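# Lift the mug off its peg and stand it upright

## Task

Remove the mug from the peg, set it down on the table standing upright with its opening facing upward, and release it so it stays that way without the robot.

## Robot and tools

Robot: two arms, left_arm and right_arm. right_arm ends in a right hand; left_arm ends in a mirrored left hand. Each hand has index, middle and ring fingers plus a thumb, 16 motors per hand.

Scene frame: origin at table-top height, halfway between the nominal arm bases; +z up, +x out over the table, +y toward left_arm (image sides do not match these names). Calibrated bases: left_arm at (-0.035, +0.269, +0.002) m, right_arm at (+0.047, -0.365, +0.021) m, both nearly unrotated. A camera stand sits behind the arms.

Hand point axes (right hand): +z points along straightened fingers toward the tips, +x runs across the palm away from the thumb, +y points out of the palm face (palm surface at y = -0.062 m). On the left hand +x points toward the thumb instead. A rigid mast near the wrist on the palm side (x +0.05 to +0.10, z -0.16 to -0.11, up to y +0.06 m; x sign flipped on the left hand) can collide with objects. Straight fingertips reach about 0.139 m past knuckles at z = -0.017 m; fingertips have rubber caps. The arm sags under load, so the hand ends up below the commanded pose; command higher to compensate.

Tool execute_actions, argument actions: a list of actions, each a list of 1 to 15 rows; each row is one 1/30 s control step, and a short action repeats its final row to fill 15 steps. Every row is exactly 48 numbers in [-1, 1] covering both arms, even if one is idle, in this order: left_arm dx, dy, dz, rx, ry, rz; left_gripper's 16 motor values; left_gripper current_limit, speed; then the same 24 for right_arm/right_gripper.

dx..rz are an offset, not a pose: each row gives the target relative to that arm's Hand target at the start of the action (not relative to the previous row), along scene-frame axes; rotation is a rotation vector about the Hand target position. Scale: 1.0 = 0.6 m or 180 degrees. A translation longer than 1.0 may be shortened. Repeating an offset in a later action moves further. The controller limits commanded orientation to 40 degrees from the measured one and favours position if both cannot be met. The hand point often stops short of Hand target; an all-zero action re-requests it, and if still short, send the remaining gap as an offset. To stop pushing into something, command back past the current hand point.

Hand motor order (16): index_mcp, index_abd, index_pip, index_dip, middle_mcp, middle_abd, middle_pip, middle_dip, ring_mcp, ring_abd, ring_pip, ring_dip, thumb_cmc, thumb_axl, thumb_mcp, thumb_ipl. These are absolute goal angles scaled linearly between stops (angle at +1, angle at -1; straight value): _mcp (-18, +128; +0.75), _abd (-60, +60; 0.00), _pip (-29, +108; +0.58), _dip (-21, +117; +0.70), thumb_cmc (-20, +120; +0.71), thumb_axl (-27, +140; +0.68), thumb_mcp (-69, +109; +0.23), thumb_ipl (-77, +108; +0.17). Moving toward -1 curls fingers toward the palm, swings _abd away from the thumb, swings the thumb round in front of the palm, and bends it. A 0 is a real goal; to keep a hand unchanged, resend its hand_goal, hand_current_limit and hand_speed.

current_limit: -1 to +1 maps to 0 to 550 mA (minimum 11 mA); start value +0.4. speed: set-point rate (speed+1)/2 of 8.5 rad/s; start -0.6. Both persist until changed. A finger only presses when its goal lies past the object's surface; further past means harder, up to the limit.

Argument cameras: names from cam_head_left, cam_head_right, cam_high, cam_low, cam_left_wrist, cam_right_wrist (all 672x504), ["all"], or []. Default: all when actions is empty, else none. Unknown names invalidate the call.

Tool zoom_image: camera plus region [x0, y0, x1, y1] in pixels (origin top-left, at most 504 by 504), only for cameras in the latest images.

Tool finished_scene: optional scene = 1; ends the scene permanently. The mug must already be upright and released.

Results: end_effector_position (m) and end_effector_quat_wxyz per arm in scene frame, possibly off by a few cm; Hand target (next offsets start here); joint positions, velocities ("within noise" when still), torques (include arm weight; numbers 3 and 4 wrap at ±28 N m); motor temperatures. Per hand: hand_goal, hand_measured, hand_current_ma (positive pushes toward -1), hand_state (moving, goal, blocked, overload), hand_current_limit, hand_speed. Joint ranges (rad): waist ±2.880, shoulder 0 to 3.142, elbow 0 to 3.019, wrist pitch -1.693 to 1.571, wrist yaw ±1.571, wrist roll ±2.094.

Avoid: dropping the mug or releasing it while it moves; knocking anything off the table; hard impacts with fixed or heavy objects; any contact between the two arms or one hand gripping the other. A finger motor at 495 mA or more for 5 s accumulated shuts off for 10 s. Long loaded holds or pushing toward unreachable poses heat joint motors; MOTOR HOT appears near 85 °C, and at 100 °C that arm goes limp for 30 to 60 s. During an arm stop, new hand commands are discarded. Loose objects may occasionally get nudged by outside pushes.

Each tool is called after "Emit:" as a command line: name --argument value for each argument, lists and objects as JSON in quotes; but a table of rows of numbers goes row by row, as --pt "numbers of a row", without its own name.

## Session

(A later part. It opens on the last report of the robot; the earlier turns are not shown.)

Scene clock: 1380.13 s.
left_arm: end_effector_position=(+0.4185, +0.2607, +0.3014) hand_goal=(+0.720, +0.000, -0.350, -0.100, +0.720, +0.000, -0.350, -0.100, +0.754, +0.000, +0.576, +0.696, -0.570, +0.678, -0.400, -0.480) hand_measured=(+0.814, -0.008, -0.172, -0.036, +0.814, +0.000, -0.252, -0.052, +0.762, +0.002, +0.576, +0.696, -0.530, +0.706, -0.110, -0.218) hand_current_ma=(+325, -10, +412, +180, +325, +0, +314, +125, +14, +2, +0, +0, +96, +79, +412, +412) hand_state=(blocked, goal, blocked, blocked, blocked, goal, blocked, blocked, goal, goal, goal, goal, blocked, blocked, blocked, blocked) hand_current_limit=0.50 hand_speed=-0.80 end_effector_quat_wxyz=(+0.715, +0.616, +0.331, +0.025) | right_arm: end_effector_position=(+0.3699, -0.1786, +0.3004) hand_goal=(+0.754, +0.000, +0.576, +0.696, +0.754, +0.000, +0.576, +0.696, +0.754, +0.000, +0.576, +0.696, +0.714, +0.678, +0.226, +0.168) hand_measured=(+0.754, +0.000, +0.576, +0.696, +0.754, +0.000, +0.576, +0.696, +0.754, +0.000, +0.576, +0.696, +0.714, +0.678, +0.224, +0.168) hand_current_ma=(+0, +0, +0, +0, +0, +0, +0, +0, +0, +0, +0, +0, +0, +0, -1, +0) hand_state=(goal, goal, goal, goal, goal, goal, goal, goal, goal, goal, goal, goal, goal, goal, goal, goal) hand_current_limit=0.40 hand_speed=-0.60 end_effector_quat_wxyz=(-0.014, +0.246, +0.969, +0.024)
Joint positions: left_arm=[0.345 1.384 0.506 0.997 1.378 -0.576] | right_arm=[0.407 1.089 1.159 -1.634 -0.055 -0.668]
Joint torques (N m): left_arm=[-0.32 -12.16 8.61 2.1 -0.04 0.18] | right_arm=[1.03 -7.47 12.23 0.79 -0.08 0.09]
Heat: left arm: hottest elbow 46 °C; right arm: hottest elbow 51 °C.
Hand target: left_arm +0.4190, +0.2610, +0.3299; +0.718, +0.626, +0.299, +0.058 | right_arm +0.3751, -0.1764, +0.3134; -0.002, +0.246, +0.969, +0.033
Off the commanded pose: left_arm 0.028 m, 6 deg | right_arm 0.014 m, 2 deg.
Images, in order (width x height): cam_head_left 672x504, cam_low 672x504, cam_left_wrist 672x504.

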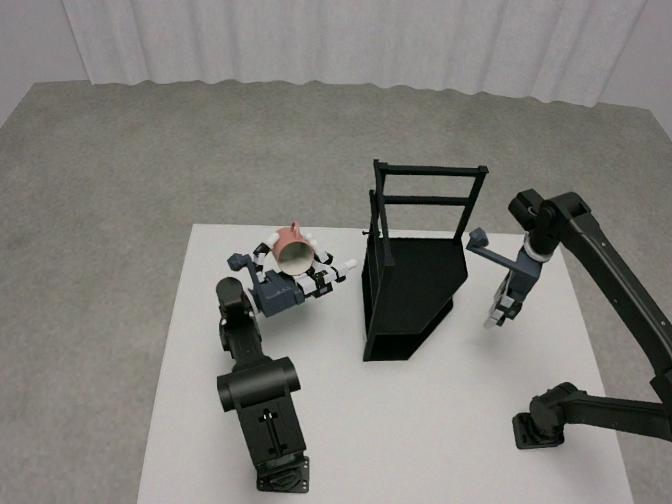

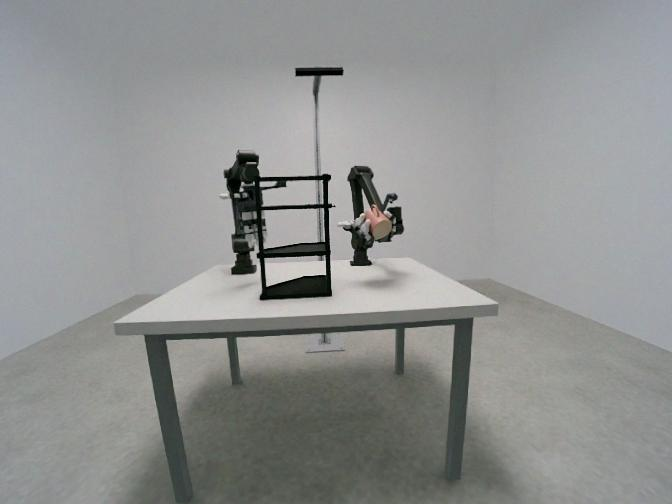

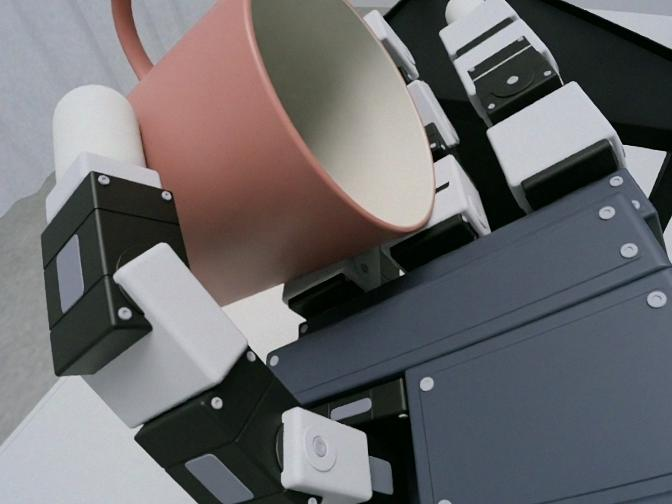

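Emit:
zoom_image --camera "cam_low" --region '[330, 180, 410, 260]'

Emit:
zoom_image --camera "cam_head_left" --region '[220, 210, 370, 330]'

Scaled by 6.300 from the camera's 672x504 image, which has a finer 960x720 frame.

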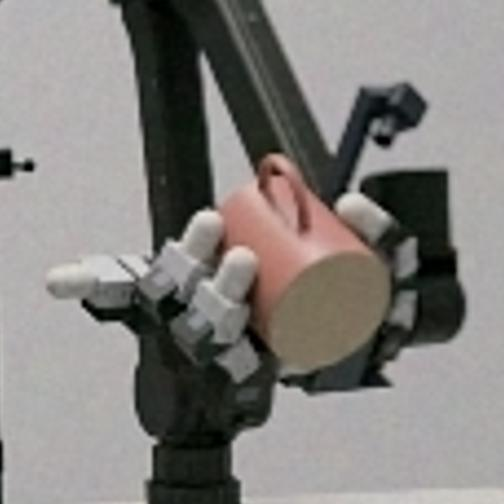

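Scaled by 3.360 from the camera's 672x504 image, which has a finer 960x720 frame.

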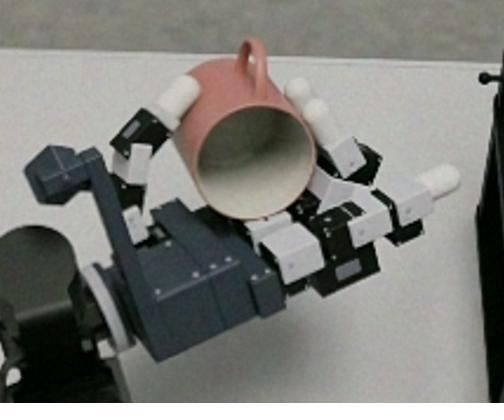

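Emit:
execute_actions --actions '[[[0,0.0125,-0.033,-0.039,0.067,0.009,0.72,0,-0.35,-0.1,0.72,0,-0.35,-0.1,0.754,0,0.576,0.696,-0.571,0.678,-0.4,-0.5,0.5,-0.8,0,0,0,0,0,0,0.754,0,0.576,0.696,0.754,0,0.576,0.696,0.754,0,0.576,0.696,0.714,0.678,0.226,0.168,0.4,-0.6]],[[0,0.0125,-0.033,-0.039,0.067,0.009,0.72,0,-0.35,-0.1,0.72,0,-0.35,-0.1,0.754,0,0.576,0.696,-0.571,0.678,-0.4,-0.5,0.5,-0.8,0,0,0,0,0,0,0.754,0,0.576,0.696,0.754,0,0.576,0.696,0.754,0,0.576,0.696,0.714,0.678,0.226,0.168,0.4,-0.6]],[[0,0.0125,-0.033,-0.039,0.067,0.009,0.72,0,-0.35,-0.1,0.72,0,-0.35,-0.1,0.754,0,0.576,0.696,-0.571,0.678,-0.4,-0.5,0.5,-0.8,0,0,0,0,0,0,0.754,0,0.576,0.696,0.754,0,0.576,0.696,0.754,0,0.576,0.696,0.714,0.678,0.226,0.168,0.4,-0.6]],[[0,0.0125,-0.033,-0.039,0.067,0.009,0.72,0,-0.35,-0.1,0.72,0,-0.35,-0.1,0.754,0,0.576,0.696,-0.571,0.678,-0.4,-0.5,0.5,-0.8,0,0,0,0,0,0,0.754,0,0.576,0.696,0.754,0,0.576,0.696,0.754,0,0.576,0.696,0.714,0.678,0.226,0.168,0.4,-0.6]]]' --cameras '["cam_low","cam_head_left","cam_left_wrist","cam_high"]'

Emit:
zoom_image --camera "cam_low" --region '[330, 180, 410, 260]'

Emit:
zoom_image --camera "cam_head_left" --region '[220, 210, 370, 330]'

Emit:
zoom_image --camera "cam_high" --region '[310, 80, 450, 200]'

Scene clock: 1431.47 s.
left_arm: end_effector_position=(+0.4142, +0.2862, +0.2241) hand_goal=(+0.720, +0.000, -0.350, -0.100, +0.720, +0.000, -0.350, -0.100, +0.754, +0.000, +0.576, +0.696, -0.570, +0.678, -0.400, -0.480) hand_measured=(+0.814, -0.008, -0.172, -0.042, +0.814, +0.002, -0.266, -0.054, +0.760, +0.002, +0.576, +0.696, -0.522, +0.712, -0.108, -0.218) hand_current_ma=(+325, -10, +412, +159, +325, +1, +256, +119, +7, +2, +0, +0, +125, +97, +413, +412) hand_state=(blocked, goal, blocked, blocked, blocked, goal, blocked, blocked, goal, goal, goal, goal, blocked, blocked, blocked, blocked) hand_current_limit=0.50 hand_speed=-0.80 end_effector_quat_wxyz=(+0.643, +0.375, +0.617, -0.255) | right_arm: end_effector_position=(+0.3699, -0.1786, +0.3004) hand_goal=(+0.754, +0.000, +0.576, +0.696, +0.754, +0.000, +0.576, +0.696, +0.754, +0.000, +0.576, +0.696, +0.714, +0.678, +0.226, +0.168) hand_measured=(+0.754, +0.000, +0.576, +0.696, +0.754, +0.000, +0.576, +0.696, +0.754, +0.000, +0.576, +0.696, +0.714, +0.678, +0.224, +0.168) hand_current_ma=(+0, +0, +0, +0, +0, +0, +0, +0, +0, +0, +0, +0, +0, +0, -1, +0) hand_state=(goal, goal, goal, goal, goal, goal, goal, goal, goal, goal, goal, goal, goal, goal, goal, goal) hand_current_limit=0.40 hand_speed=-0.60 end_effector_quat_wxyz=(-0.014, +0.246, +0.969, +0.024)
Joint positions: left_arm=[0.365 1.171 0.436 0.584 1.277 -1.257] | right_arm=[0.407 1.089 1.159 -1.634 -0.055 -0.668]
Joint torques (N m): left_arm=[0.15 -10.4 9.31 1.37 0.37 0.19] | right_arm=[0.73 -7.3 12.18 0.76 -0.02 0.11]
Heat: left arm: hottest elbow 47 °C; right arm: hottest elbow 51 °C.
Hand target: left_arm +0.4191, +0.2912, +0.2507; +0.657, +0.390, +0.602, -0.232 | right_arm +0.3751, -0.1764, +0.3134; -0.002, +0.246, +0.969, +0.033
Off the commanded pose: left_arm 0.027 m, 4 deg | right_arm 0.014 m, 2 deg.
Images, in order (width x height): cam_head_left 672x504, cam_high 672x504, cam_low 672x504, cam_left_wrist 672x504.

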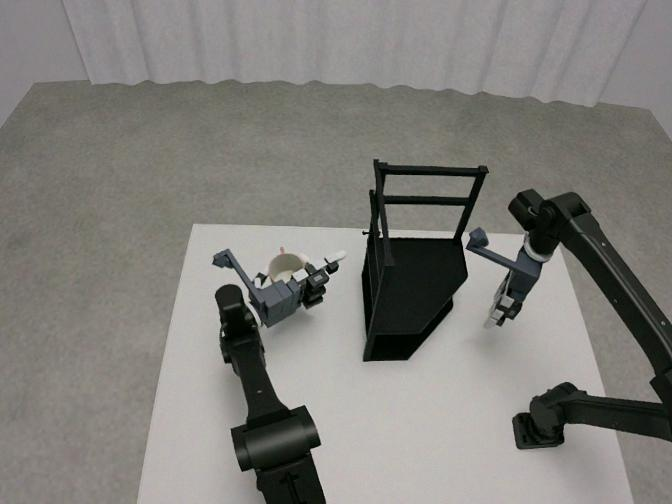

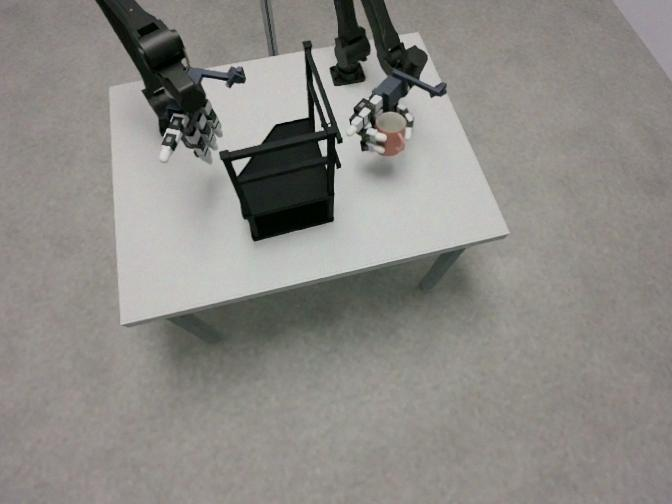

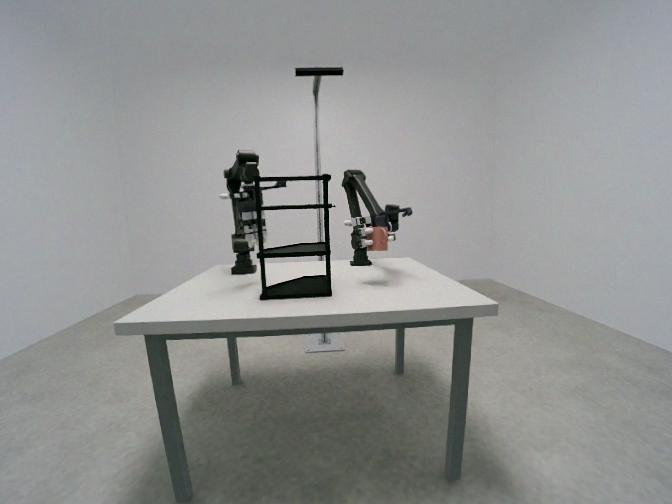

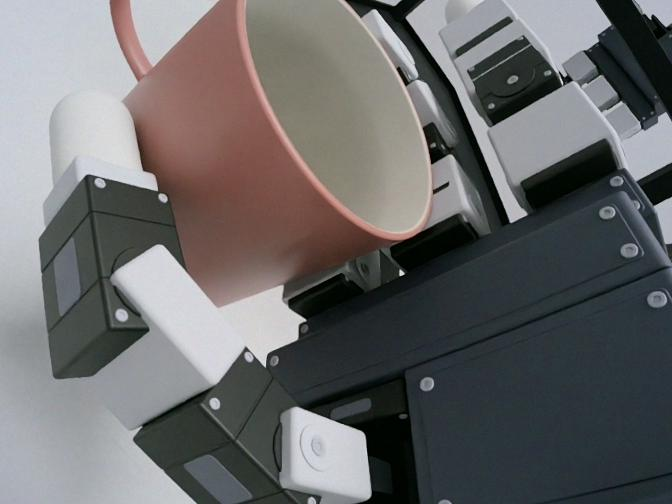

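Scaled by 6.300 from the camera's 672x504 image, which has a finer 960x720 frame.

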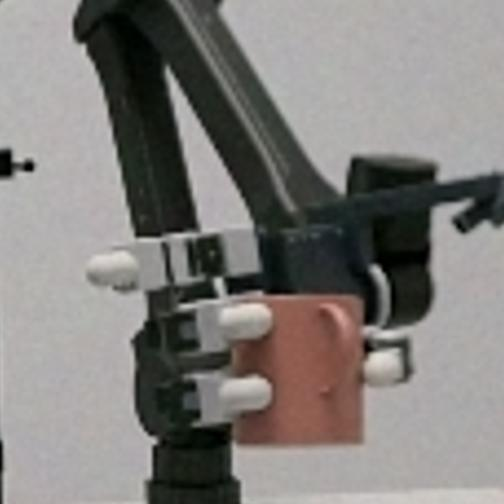

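Scaled by 3.360 from the camera's 672x504 image, which has a finer 960x720 frame.

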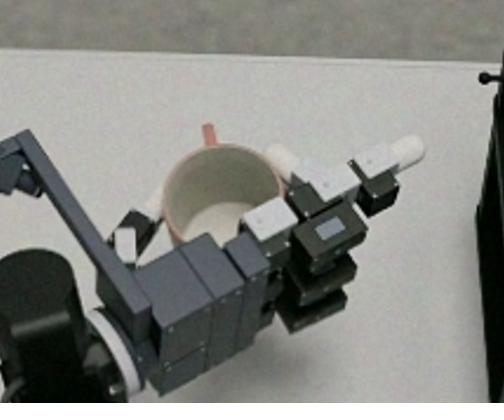

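Scaled by 3.600 from the camera's 672x504 image, which has a finer 960x720 frame.

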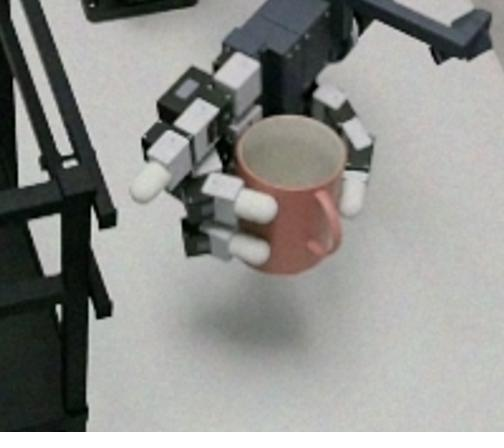

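Emit:
zoom_image --camera "cam_low" --region '[360, 220, 400, 260]'

Emit:
zoom_image --camera "cam_head_left" --region '[260, 240, 320, 300]'

Scaled by 12.600 from the camera's 672x504 image, which has a finer 960x720 frame.

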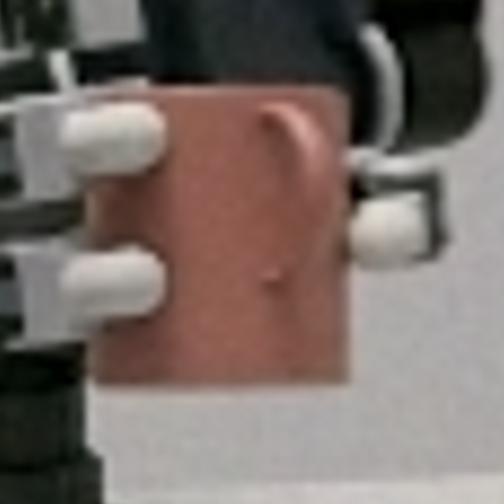

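Scaled by 8.400 from the camera's 672x504 image, which has a finer 960x720 frame.

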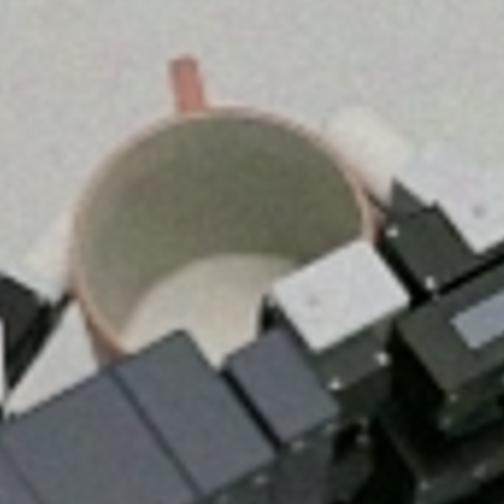

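Emit:
execute_actions --actions '[[[0,0,-0.033,0,0.039,0,0.72,0,-0.35,-0.1,0.72,0,-0.35,-0.1,0.754,0,0.576,0.696,-0.571,0.678,-0.4,-0.5,0.5,-0.8,0,0,0,0,0,0,0.754,0,0.576,0.696,0.754,0,0.576,0.696,0.754,0,0.576,0.696,0.714,0.678,0.226,0.168,0.4,-0.6]],[[0,0,-0.058,0,0,0,0.72,0,-0.35,-0.1,0.72,0,-0.35,-0.1,0.754,0,0.576,0.696,-0.571,0.678,-0.4,-0.5,0.5,-0.8,0,0,0,0,0,0,0.754,0,0.576,0.696,0.754,0,0.576,0.696,0.754,0,0.576,0.696,0.714,0.678,0.226,0.168,0.4,-0.6]],[[0,0,-0.058,0,0,0,0.72,0,-0.35,-0.1,0.72,0,-0.35,-0.1,0.754,0,0.576,0.696,-0.571,0.678,-0.4,-0.5,0.5,-0.8,0,0,0,0,0,0,0.754,0,0.576,0.696,0.754,0,0.576,0.696,0.754,0,0.576,0.696,0.714,0.678,0.226,0.168,0.4,-0.6]],[[0,0,-0.05,0,0,0,0.72,0,-0.35,-0.1,0.72,0,-0.35,-0.1,0.754,0,0.576,0.696,-0.571,0.678,-0.4,-0.5,0.5,-0.8,0,0,0,0,0,0,0.754,0,0.576,0.696,0.754,0,0.576,0.696,0.754,0,0.576,0.696,0.714,0.678,0.226,0.168,0.4,-0.6]]]' --cameras '["cam_low","cam_head_left","cam_left_wrist","cam_high"]'

Emit:
zoom_image --camera "cam_low" --region '[340, 220, 420, 300]'

Emit:
zoom_image --camera "cam_head_left" --region '[220, 220, 370, 350]'

Emit:
zoom_image --camera "cam_high" --region '[320, 70, 450, 190]'

Scene clock: 1523.70 s.
left_arm: end_effector_position=(+0.4132, +0.2875, +0.1161) hand_goal=(+0.720, +0.000, -0.350, -0.100, +0.720, +0.000, -0.350, -0.100, +0.754, +0.000, +0.576, +0.696, -0.570, +0.678, -0.400, -0.480) hand_measured=(+0.814, -0.008, -0.172, -0.042, +0.814, +0.002, -0.268, -0.054, +0.756, +0.002, +0.576, +0.696, -0.520, +0.712, -0.108, -0.218) hand_current_ma=(+325, -10, +412, +157, +324, +1, +249, +118, +2, +2, +0, +0, +129, +100, +412, +412) hand_state=(blocked, goal, blocked, blocked, blocked, goal, blocked, blocked, goal, goal, goal, goal, blocked, blocked, blocked, blocked) hand_current_limit=0.50 hand_speed=-0.80 end_effector_quat_wxyz=(+0.602, +0.361, +0.657, -0.274) | right_arm: end_effector_position=(+0.3699, -0.1786, +0.3004) hand_goal=(+0.754, +0.000, +0.576, +0.696, +0.754, +0.000, +0.576, +0.696, +0.754, +0.000, +0.576, +0.696, +0.714, +0.678, +0.226, +0.168) hand_measured=(+0.754, +0.000, +0.576, +0.696, +0.754, +0.000, +0.576, +0.696, +0.754, +0.000, +0.576, +0.696, +0.714, +0.678, +0.224, +0.168) hand_current_ma=(+0, +0, +0, +0, +0, +0, +0, +0, +0, +0, +0, +0, +0, +0, -1, +0) hand_state=(goal, goal, goal, goal, goal, goal, goal, goal, goal, goal, goal, goal, goal, goal, goal, goal) hand_current_limit=0.40 hand_speed=-0.60 end_effector_quat_wxyz=(-0.014, +0.246, +0.969, +0.024)
Joint positions: left_arm=[0.365 1.44 0.386 0.635 1.261 -1.094] | right_arm=[0.407 1.089 1.159 -1.634 -0.055 -0.668]
Joint torques (N m): left_arm=[-0.26 -9.64 5.55 2.62 0.96 0.21] | right_arm=[0.85 -7.24 12.18 0.66 -0.01 0.01]
Heat: left arm: hottest elbow 45 °C; right arm: hottest elbow 51 °C.
Hand target: left_arm +0.4191, +0.2913, +0.1314; +0.619, +0.375, +0.641, -0.256 | right_arm +0.3751, -0.1764, +0.3134; -0.002, +0.246, +0.969, +0.033
Off the commanded pose: left_arm 0.017 m, 4 deg | right_arm 0.014 m, 2 deg.
Images, in order (width x height): cam_head_left 672x504, cam_high 672x504, cam_low 672x504, cam_left_wrist 672x504.

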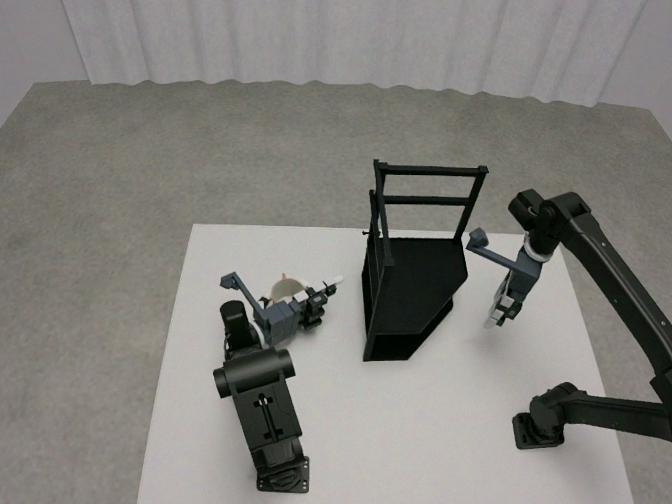

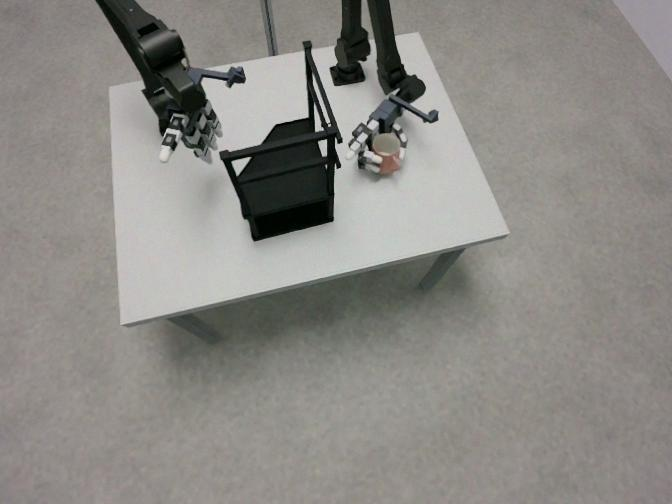

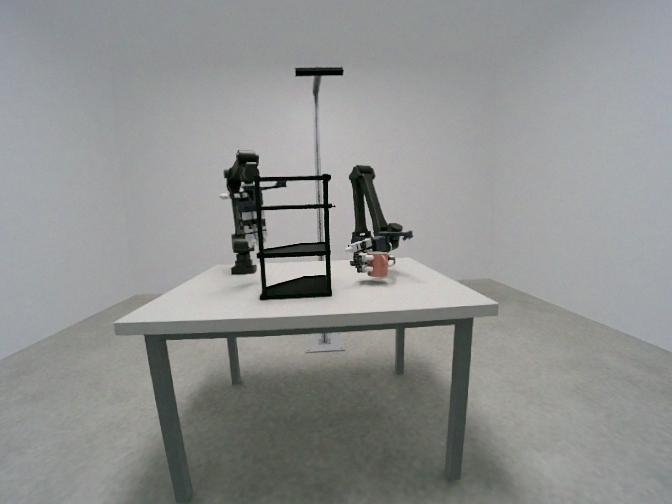

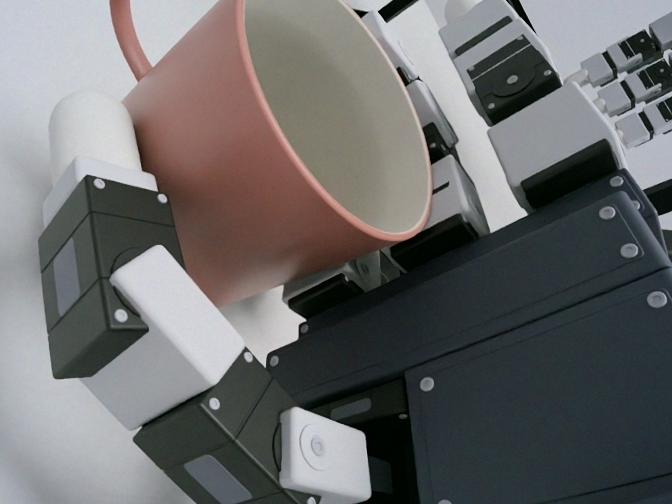

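Scaled by 6.300 from the camera's 672x504 image, which has a finer 960x720 frame.

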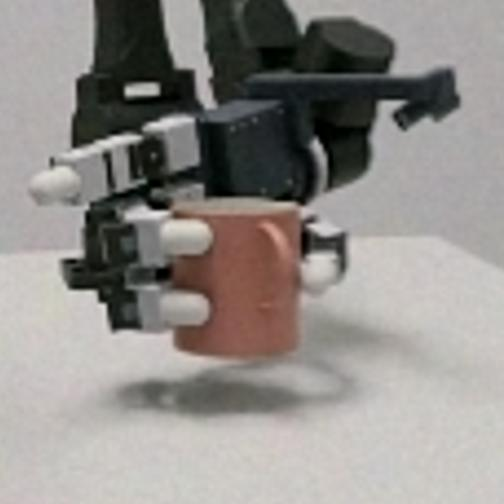

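Scaled by 3.360 from the camera's 672x504 image, which has a finer 960x720 frame.

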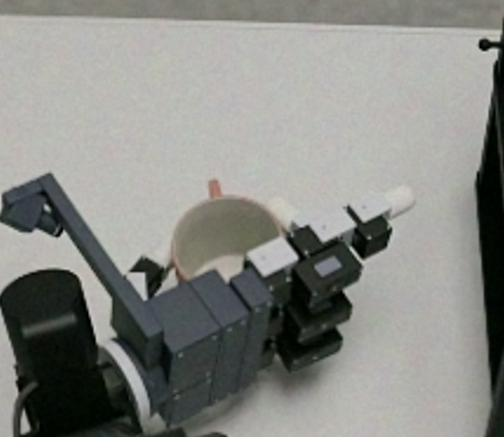

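Scaled by 3.877 from the camera's 672x504 image, which has a finer 960x720 frame.

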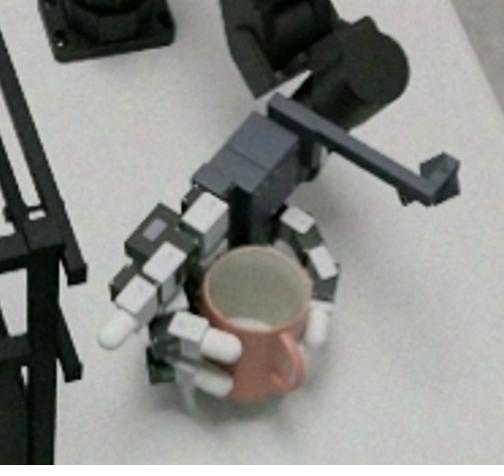

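Emit:
execute_actions --actions '[[[0,0,-0.04,0,0,0,0.72,0,-0.35,-0.1,0.72,0,-0.35,-0.1,0.754,0,0.576,0.696,-0.571,0.678,-0.4,-0.5,0.5,-0.8,0,0,0,0,0,0,0.754,0,0.576,0.696,0.754,0,0.576,0.696,0.754,0,0.576,0.696,0.714,0.678,0.226,0.168,0.4,-0.6]],[[0,0,-0.02,0,0,0,0.72,0,-0.35,-0.1,0.72,0,-0.35,-0.1,0.754,0,0.576,0.696,-0.571,0.678,-0.4,-0.5,0.5,-0.8,0,0,0,0,0,0,0.754,0,0.576,0.696,0.754,0,0.576,0.696,0.754,0,0.576,0.696,0.714,0.678,0.226,0.168,0.4,-0.6]]]' --cameras '["cam_low"]'

Emit:
zoom_image --camera "cam_low" --region '[340, 230, 410, 300]'

Scene clock: 1537.77 s.
left_arm: end_effector_position=(+0.4153, +0.2882, +0.0835) hand_goal=(+0.720, +0.000, -0.350, -0.100, +0.720, +0.000, -0.350, -0.100, +0.754, +0.000, +0.576, +0.696, -0.570, +0.678, -0.400, -0.480) hand_measured=(+0.814, -0.008, -0.172, -0.044, +0.814, +0.002, -0.270, -0.054, +0.756, +0.002, +0.576, +0.696, -0.520, +0.712, -0.106, -0.218) hand_current_ma=(+325, -10, +413, +151, +324, +1, +245, +114, +2, +2, +0, +0, +130, +101, +413, +413) hand_state=(blocked, goal, blocked, blocked, blocked, goal, blocked, blocked, goal, goal, goal, goal, blocked, blocked, blocked, blocked) hand_current_limit=0.50 hand_speed=-0.80 end_effector_quat_wxyz=(+0.605, +0.362, +0.655, -0.273) | right_arm: end_effector_position=(+0.3699, -0.1786, +0.3004) hand_goal=(+0.754, +0.000, +0.576, +0.696, +0.754, +0.000, +0.576, +0.696, +0.754, +0.000, +0.576, +0.696, +0.714, +0.678, +0.226, +0.168) hand_measured=(+0.754, +0.000, +0.576, +0.696, +0.754, +0.000, +0.576, +0.696, +0.754, +0.000, +0.576, +0.696, +0.714, +0.678, +0.224, +0.168) hand_current_ma=(+0, +0, +0, +0, +0, +0, +0, +0, +0, +0, +0, +0, +0, +0, -1, +0) hand_state=(goal, goal, goal, goal, goal, goal, goal, goal, goal, goal, goal, goal, goal, goal, goal, goal) hand_current_limit=0.40 hand_speed=-0.60 end_effector_quat_wxyz=(-0.014, +0.246, +0.969, +0.024)
Joint positions: left_arm=[0.365 1.6 0.374 0.821 1.262 -1.101] | right_arm=[0.407 1.089 1.159 -1.634 -0.055 -0.668]
Joint torques (N m): left_arm=[-0.03 -10.7 3.78 2.66 0.86 0.19] | right_arm=[0.5 -6.89 12.33 0.79 -0.09 0.03]
Heat: left arm: hottest elbow 44 °C; right arm: hottest elbow 51 °C.
Hand target: left_arm +0.4191, +0.2912, +0.0954; +0.619, +0.375, +0.641, -0.256 | right_arm +0.3751, -0.1764, +0.3134; -0.002, +0.246, +0.969, +0.033
Off the commanded pose: left_arm 0.013 m, 3 deg | right_arm 0.014 m, 2 deg.
Images, in order (width x height): cam_low 672x504.

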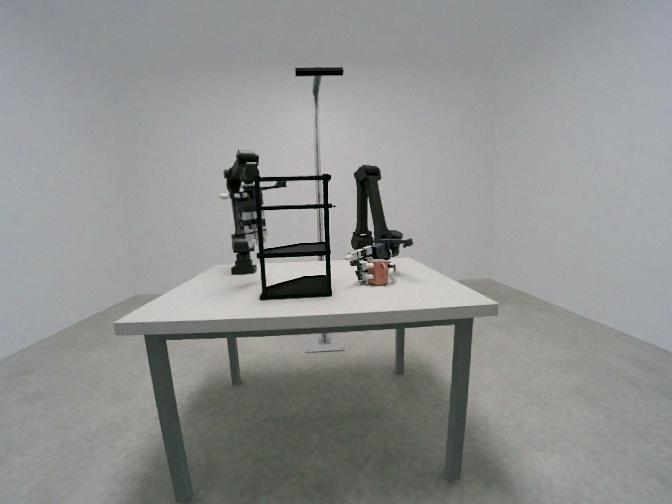

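Scaled by 7.200 from the camera's 672x504 image, which has a finer 960x720 frame.

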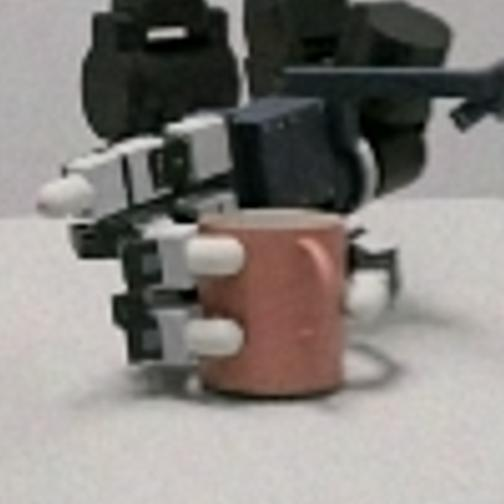

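Emit:
execute_actions --actions '[[[0,0,-0.02,0,0,0,0.72,0,-0.35,-0.1,0.72,0,-0.35,-0.1,0.754,0,0.576,0.696,-0.571,0.678,-0.4,-0.5,0.5,-0.8,0,0,0,0,0,0,0.754,0,0.576,0.696,0.754,0,0.576,0.696,0.754,0,0.576,0.696,0.714,0.678,0.226,0.168,0.4,-0.6]]]' --cameras '["cam_low"]'

Emit:
zoom_image --camera "cam_low" --region '[340, 240, 410, 310]'

Scene clock: 1548.93 s.
left_arm: end_effector_position=(+0.4170, +0.2874, +0.0821) hand_goal=(+0.720, +0.000, -0.350, -0.100, +0.720, +0.000, -0.350, -0.100, +0.754, +0.000, +0.576, +0.696, -0.570, +0.678, -0.400, -0.480) hand_measured=(+0.814, -0.008, -0.176, -0.050, +0.814, +0.002, -0.270, -0.054, +0.756, +0.002, +0.576, +0.696, -0.526, +0.712, -0.102, -0.222) hand_current_ma=(+325, -10, +412, +128, +324, +1, +245, +114, +2, +2, +0, +0, +112, +101, +413, +413) hand_state=(blocked, goal, blocked, blocked, blocked, goal, blocked, blocked, goal, goal, goal, goal, blocked, blocked, blocked, blocked) hand_current_limit=0.50 hand_speed=-0.80 end_effector_quat_wxyz=(+0.613, +0.372, +0.644, -0.267) | right_arm: end_effector_position=(+0.3699, -0.1786, +0.3004) hand_goal=(+0.754, +0.000, +0.576, +0.696, +0.754, +0.000, +0.576, +0.696, +0.754, +0.000, +0.576, +0.696, +0.714, +0.678, +0.226, +0.168) hand_measured=(+0.754, +0.000, +0.576, +0.696, +0.754, +0.000, +0.576, +0.696, +0.754, +0.000, +0.576, +0.696, +0.714, +0.678, +0.224, +0.168) hand_current_ma=(+0, +0, +0, +0, +0, +0, +0, +0, +0, +0, +0, +0, +0, +0, -1, +0) hand_state=(goal, goal, goal, goal, goal, goal, goal, goal, goal, goal, goal, goal, goal, goal, goal, goal) hand_current_limit=0.40 hand_speed=-0.60 end_effector_quat_wxyz=(-0.014, +0.246, +0.969, +0.024)
Joint positions: left_arm=[0.365 1.641 0.374 0.895 1.272 -1.101] | right_arm=[0.407 1.089 1.159 -1.634 -0.055 -0.668]
Joint torques (N m): left_arm=[0.15 -9.82 3.29 2.29 0.37 0.15] | right_arm=[0.67 -7.59 12.36 0.69 -0.08 0.03]
Motor temperatures (°C): left_arm=[29 33 43 28 28 27] | right_arm=[30 30 51 28 28 27]
Heat: left arm: hottest elbow 43 °C; right arm: hottest elbow 51 °C.
Hand target: left_arm +0.4191, +0.2912, +0.0833; +0.619, +0.375, +0.641, -0.256 | right_arm +0.3751, -0.1764, +0.3134; -0.002, +0.246, +0.969, +0.033
Off the commanded pose: left_arm 0.004 m, 2 deg | right_arm 0.014 m, 2 deg.
Images, in order (width x height): cam_low 672x504.

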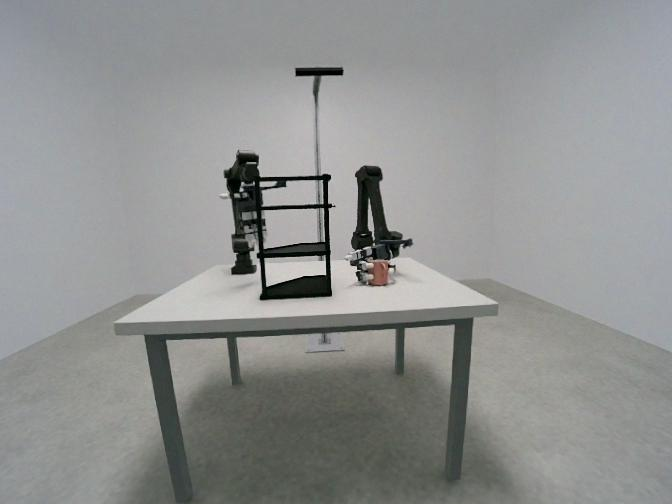

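Scaled by 7.200 from the camera's 672x504 image, which has a finer 960x720 frame.

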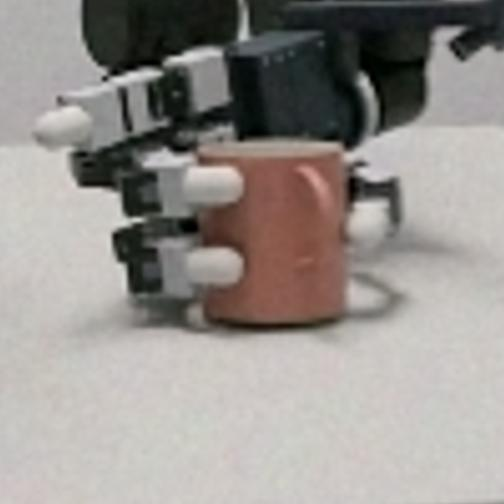

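Emit:
execute_actions --actions '[]'

Emit:
zoom_image --camera "cam_low" --region '[350, 255, 400, 295]'

Emit:
zoom_image --camera "cam_high" --region '[330, 90, 430, 190]'

Emit:
zoom_image --camera "cam_head_right" --region '[220, 230, 350, 360]'

Scene clock: 1576.47 s.
left_arm: end_effector_position=(+0.4170, +0.2874, +0.0821) hand_goal=(+0.720, +0.000, -0.350, -0.100, +0.720, +0.000, -0.350, -0.100, +0.754, +0.000, +0.576, +0.696, -0.570, +0.678, -0.400, -0.480) hand_measured=(+0.814, -0.008, -0.176, -0.050, +0.814, +0.002, -0.270, -0.054, +0.756, +0.002, +0.576, +0.696, -0.526, +0.712, -0.102, -0.222) hand_current_ma=(+325, -10, +413, +128, +324, +1, +245, +114, +2, +2, +0, +0, +112, +101, +413, +413) hand_state=(blocked, goal, blocked, blocked, blocked, goal, blocked, blocked, goal, goal, goal, goal, blocked, blocked, blocked, blocked) hand_current_limit=0.50 hand_speed=-0.80 end_effector_quat_wxyz=(+0.613, +0.372, +0.644, -0.267) | right_arm: end_effector_position=(+0.3699, -0.1786, +0.3004) hand_goal=(+0.754, +0.000, +0.576, +0.696, +0.754, +0.000, +0.576, +0.696, +0.754, +0.000, +0.576, +0.696, +0.714, +0.678, +0.226, +0.168) hand_measured=(+0.754, +0.000, +0.576, +0.696, +0.754, +0.000, +0.576, +0.696, +0.754, +0.000, +0.576, +0.696, +0.714, +0.678, +0.224, +0.168) hand_current_ma=(+0, +0, +0, +0, +0, +0, +0, +0, +0, +0, +0, +0, +0, +0, -1, +0) hand_state=(goal, goal, goal, goal, goal, goal, goal, goal, goal, goal, goal, goal, goal, goal, goal, goal) hand_current_limit=0.40 hand_speed=-0.60 end_effector_quat_wxyz=(-0.014, +0.246, +0.969, +0.024)
Joint positions: left_arm=[0.365 1.641 0.374 0.895 1.272 -1.101] | right_arm=[0.407 1.089 1.159 -1.634 -0.055 -0.668]
Joint velocities: within noise
Joint torques (N m): left_arm=[-0.03 -9.93 3.37 2.24 0.38 0.19] | right_arm=[1.03 -8.06 12.16 0.88 -0.04 0.01]
Motor temperatures (°C): left_arm=[29 34 40 28 28 27] | right_arm=[30 30 51 28 28 27]
Heat: left arm: hottest elbow 40 °C; right arm: hottest elbow 51 °C.
Hand target: left_arm +0.4190, +0.2912, +0.0833; +0.619, +0.375, +0.641, -0.256 | right_arm +0.3751, -0.1764, +0.3134; -0.002, +0.246, +0.969, +0.033
Off the commanded pose: left_arm 0.004 m, 2 deg | right_arm 0.014 m, 2 deg.

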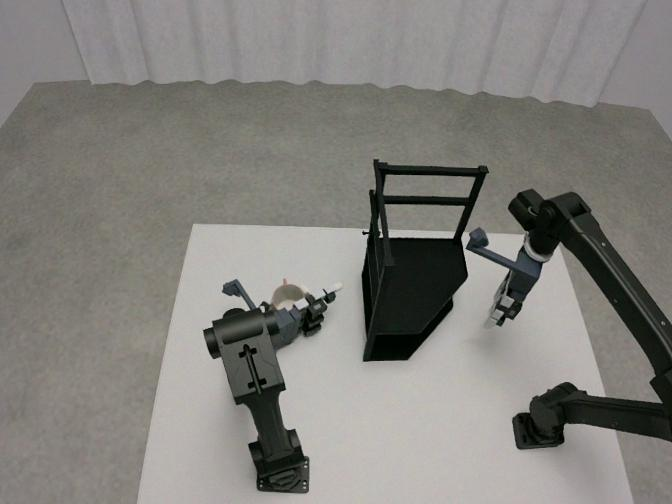

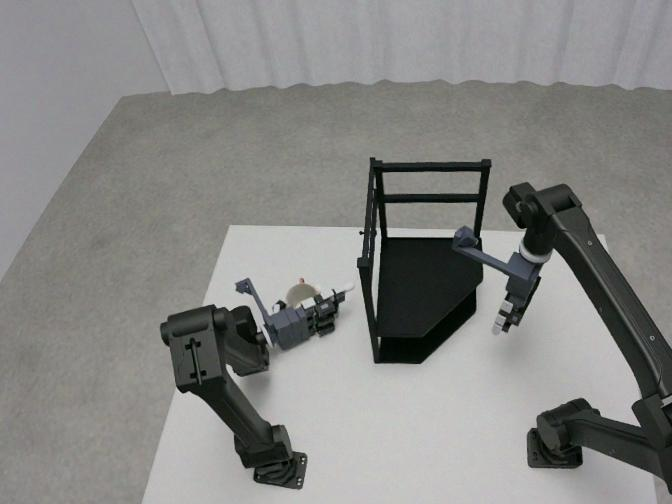

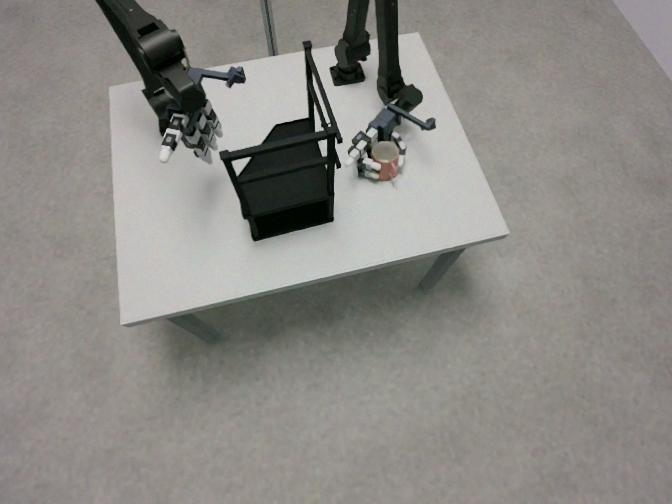

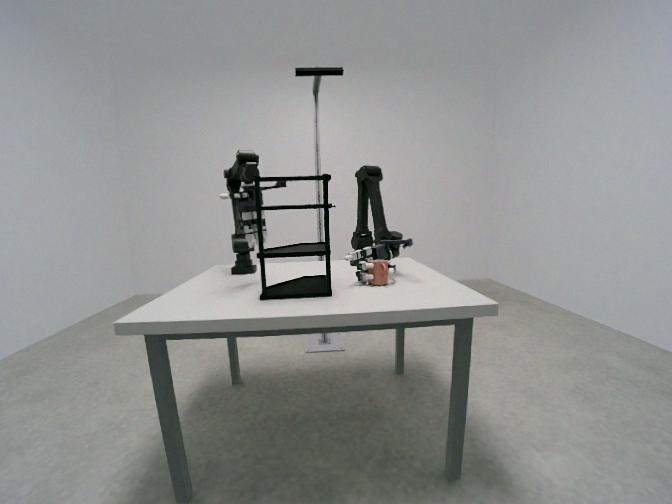

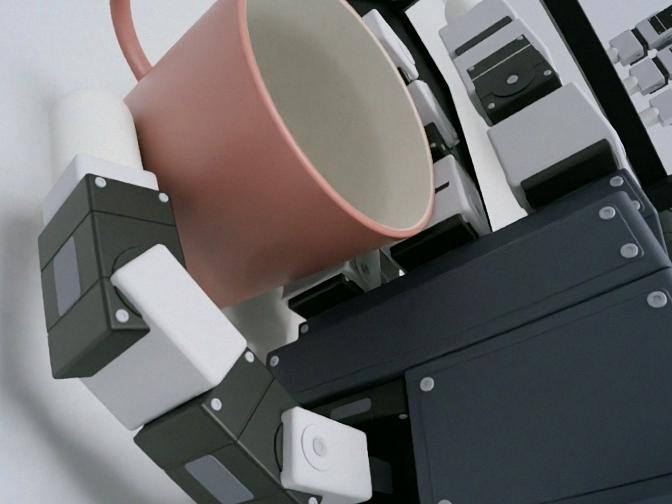

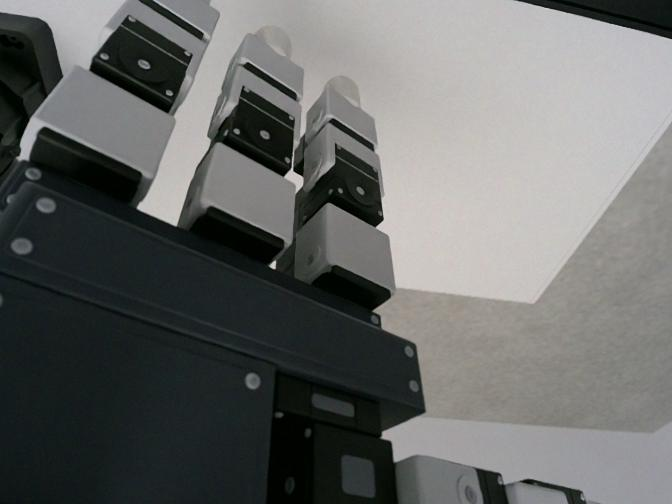

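Scaled by 10.080 from the camera's 672x504 image, which has a finer 960x720 frame.

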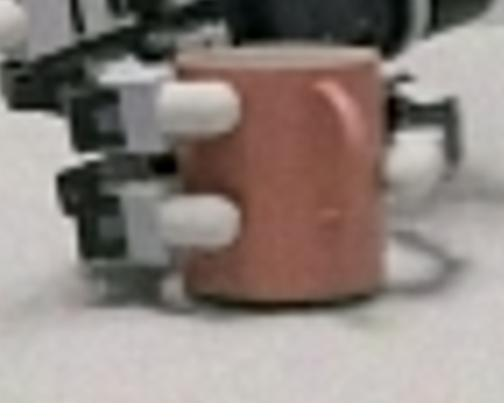

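Scaled by 5.040 from the camera's 672x504 image, which has a finer 960x720 frame.

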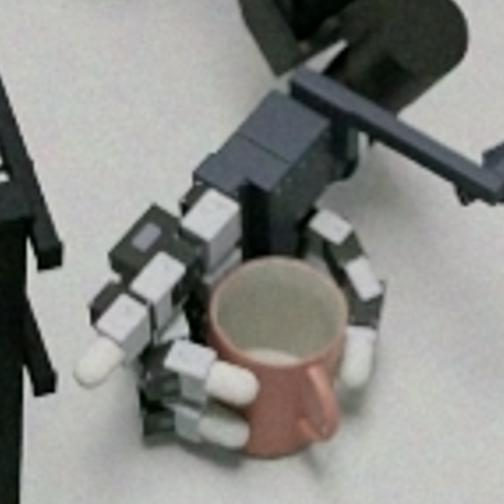

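Scaled by 3.877 from the camera's 672x504 image, which has a finer 960x720 frame.

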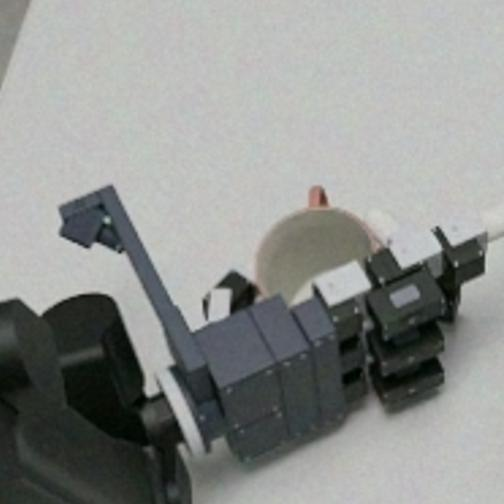

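Emit:
execute_actions --actions '[[[0,0,-0.005,0,0,0,0.81,0,-0.176,-0.05,0.81,0,-0.27,-0.054,0.754,0,0.576,0.696,-0.526,0.71,-0.1,-0.22,0.3,-0.85,0,0,0,0,0,0,0.754,0,0.576,0.696,0.754,0,0.576,0.696,0.754,0,0.576,0.696,0.714,0.678,0.226,0.168,0.4,-0.6]],[[0,0,0,0,0,0,0.81,0,-0.15,-0.02,0.81,0,-0.23,-0.02,0.754,0,0.576,0.696,-0.54,0.69,-0.05,-0.15,0.3,-0.9,0,0,0,0,0,0,0.754,0,0.576,0.696,0.754,0,0.576,0.696,0.754,0,0.576,0.696,0.714,0.678,0.226,0.168,0.4,-0.6]]]' --cameras '["cam_low","cam_left_wrist","cam_head_left"]'

Emit:
zoom_image --camera "cam_low" --region '[350, 255, 400, 295]'

Scene clock: 1650.57 s.
left_arm: end_effector_position=(+0.4176, +0.2881, +0.0787) hand_goal=(+0.810, +0.000, -0.150, -0.020, +0.810, +0.000, -0.230, -0.020, +0.754, +0.000, +0.576, +0.696, -0.540, +0.690, -0.050, -0.150) hand_measured=(+0.816, +0.000, -0.152, -0.022, +0.816, +0.002, -0.230, -0.020, +0.756, +0.002, +0.576, +0.696, -0.522, +0.698, -0.052, -0.152) hand_current_ma=(+7, +0, -3, -3, +6, +1, +0, +0, +2, +2, +0, +0, +36, +12, -4, -3) hand_state=(goal, goal, goal, goal, goal, goal, goal, goal, goal, goal, goal, goal, goal, goal, goal, goal) hand_current_limit=0.30 hand_speed=-0.90 end_effector_quat_wxyz=(+0.614, +0.372, +0.644, -0.265) | right_arm: end_effector_position=(+0.3699, -0.1786, +0.3004) hand_goal=(+0.754, +0.000, +0.576, +0.696, +0.754, +0.000, +0.576, +0.696, +0.754, +0.000, +0.576, +0.696, +0.714, +0.678, +0.226, +0.168) hand_measured=(+0.754, +0.000, +0.576, +0.696, +0.754, +0.000, +0.576, +0.696, +0.754, +0.000, +0.576, +0.696, +0.714, +0.678, +0.224, +0.168) hand_current_ma=(+0, +0, +0, +0, +0, +0, +0, +0, +0, +0, +0, +0, +0, +0, -1, +0) hand_state=(goal, goal, goal, goal, goal, goal, goal, goal, goal, goal, goal, goal, goal, goal, goal, goal) hand_current_limit=0.40 hand_speed=-0.60 end_effector_quat_wxyz=(-0.014, +0.246, +0.969, +0.024)
Joint positions: left_arm=[0.365 1.66 0.374 0.917 1.268 -1.101] | right_arm=[0.407 1.089 1.159 -1.634 -0.055 -0.668]
Joint torques (N m): left_arm=[-0.21 -9.99 3.15 2.18 0.52 0.15] | right_arm=[1.44 -7.12 12.41 0.69 -0.07 0.06]
Heat: left arm: hottest elbow 37 °C; right arm: hottest elbow 52 °C.
Hand target: left_arm +0.4191, +0.2912, +0.0804; +0.619, +0.375, +0.641, -0.256 | right_arm +0.3751, -0.1764, +0.3134; -0.002, +0.246, +0.969, +0.033
Off the commanded pose: left_arm 0.004 m, 1 deg | right_arm 0.014 m, 2 deg.
Images, in order (width x height): cam_head_left 672x504, cam_low 672x504, cam_left_wrist 672x504.

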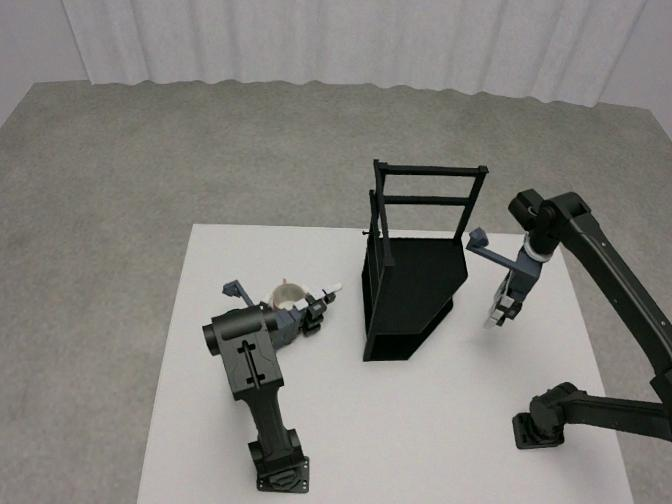

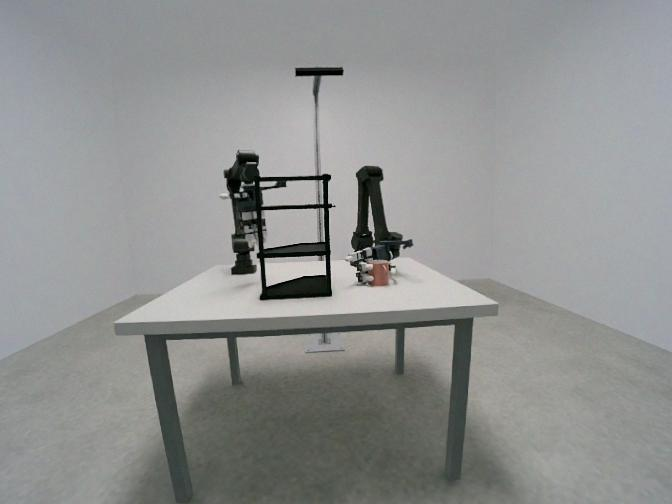

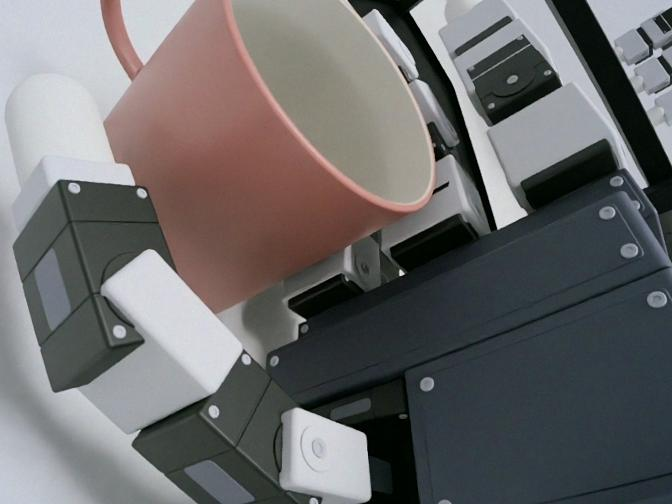

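Scaled by 10.080 from the camera's 672x504 image, which has a finer 960x720 frame.

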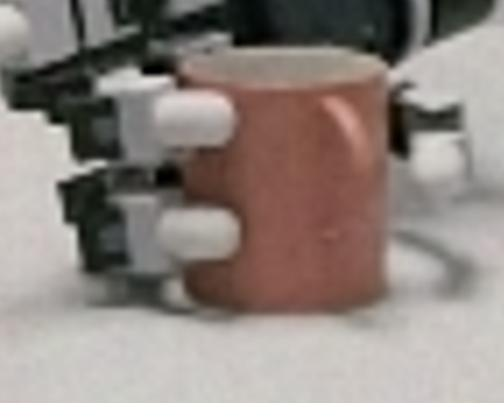

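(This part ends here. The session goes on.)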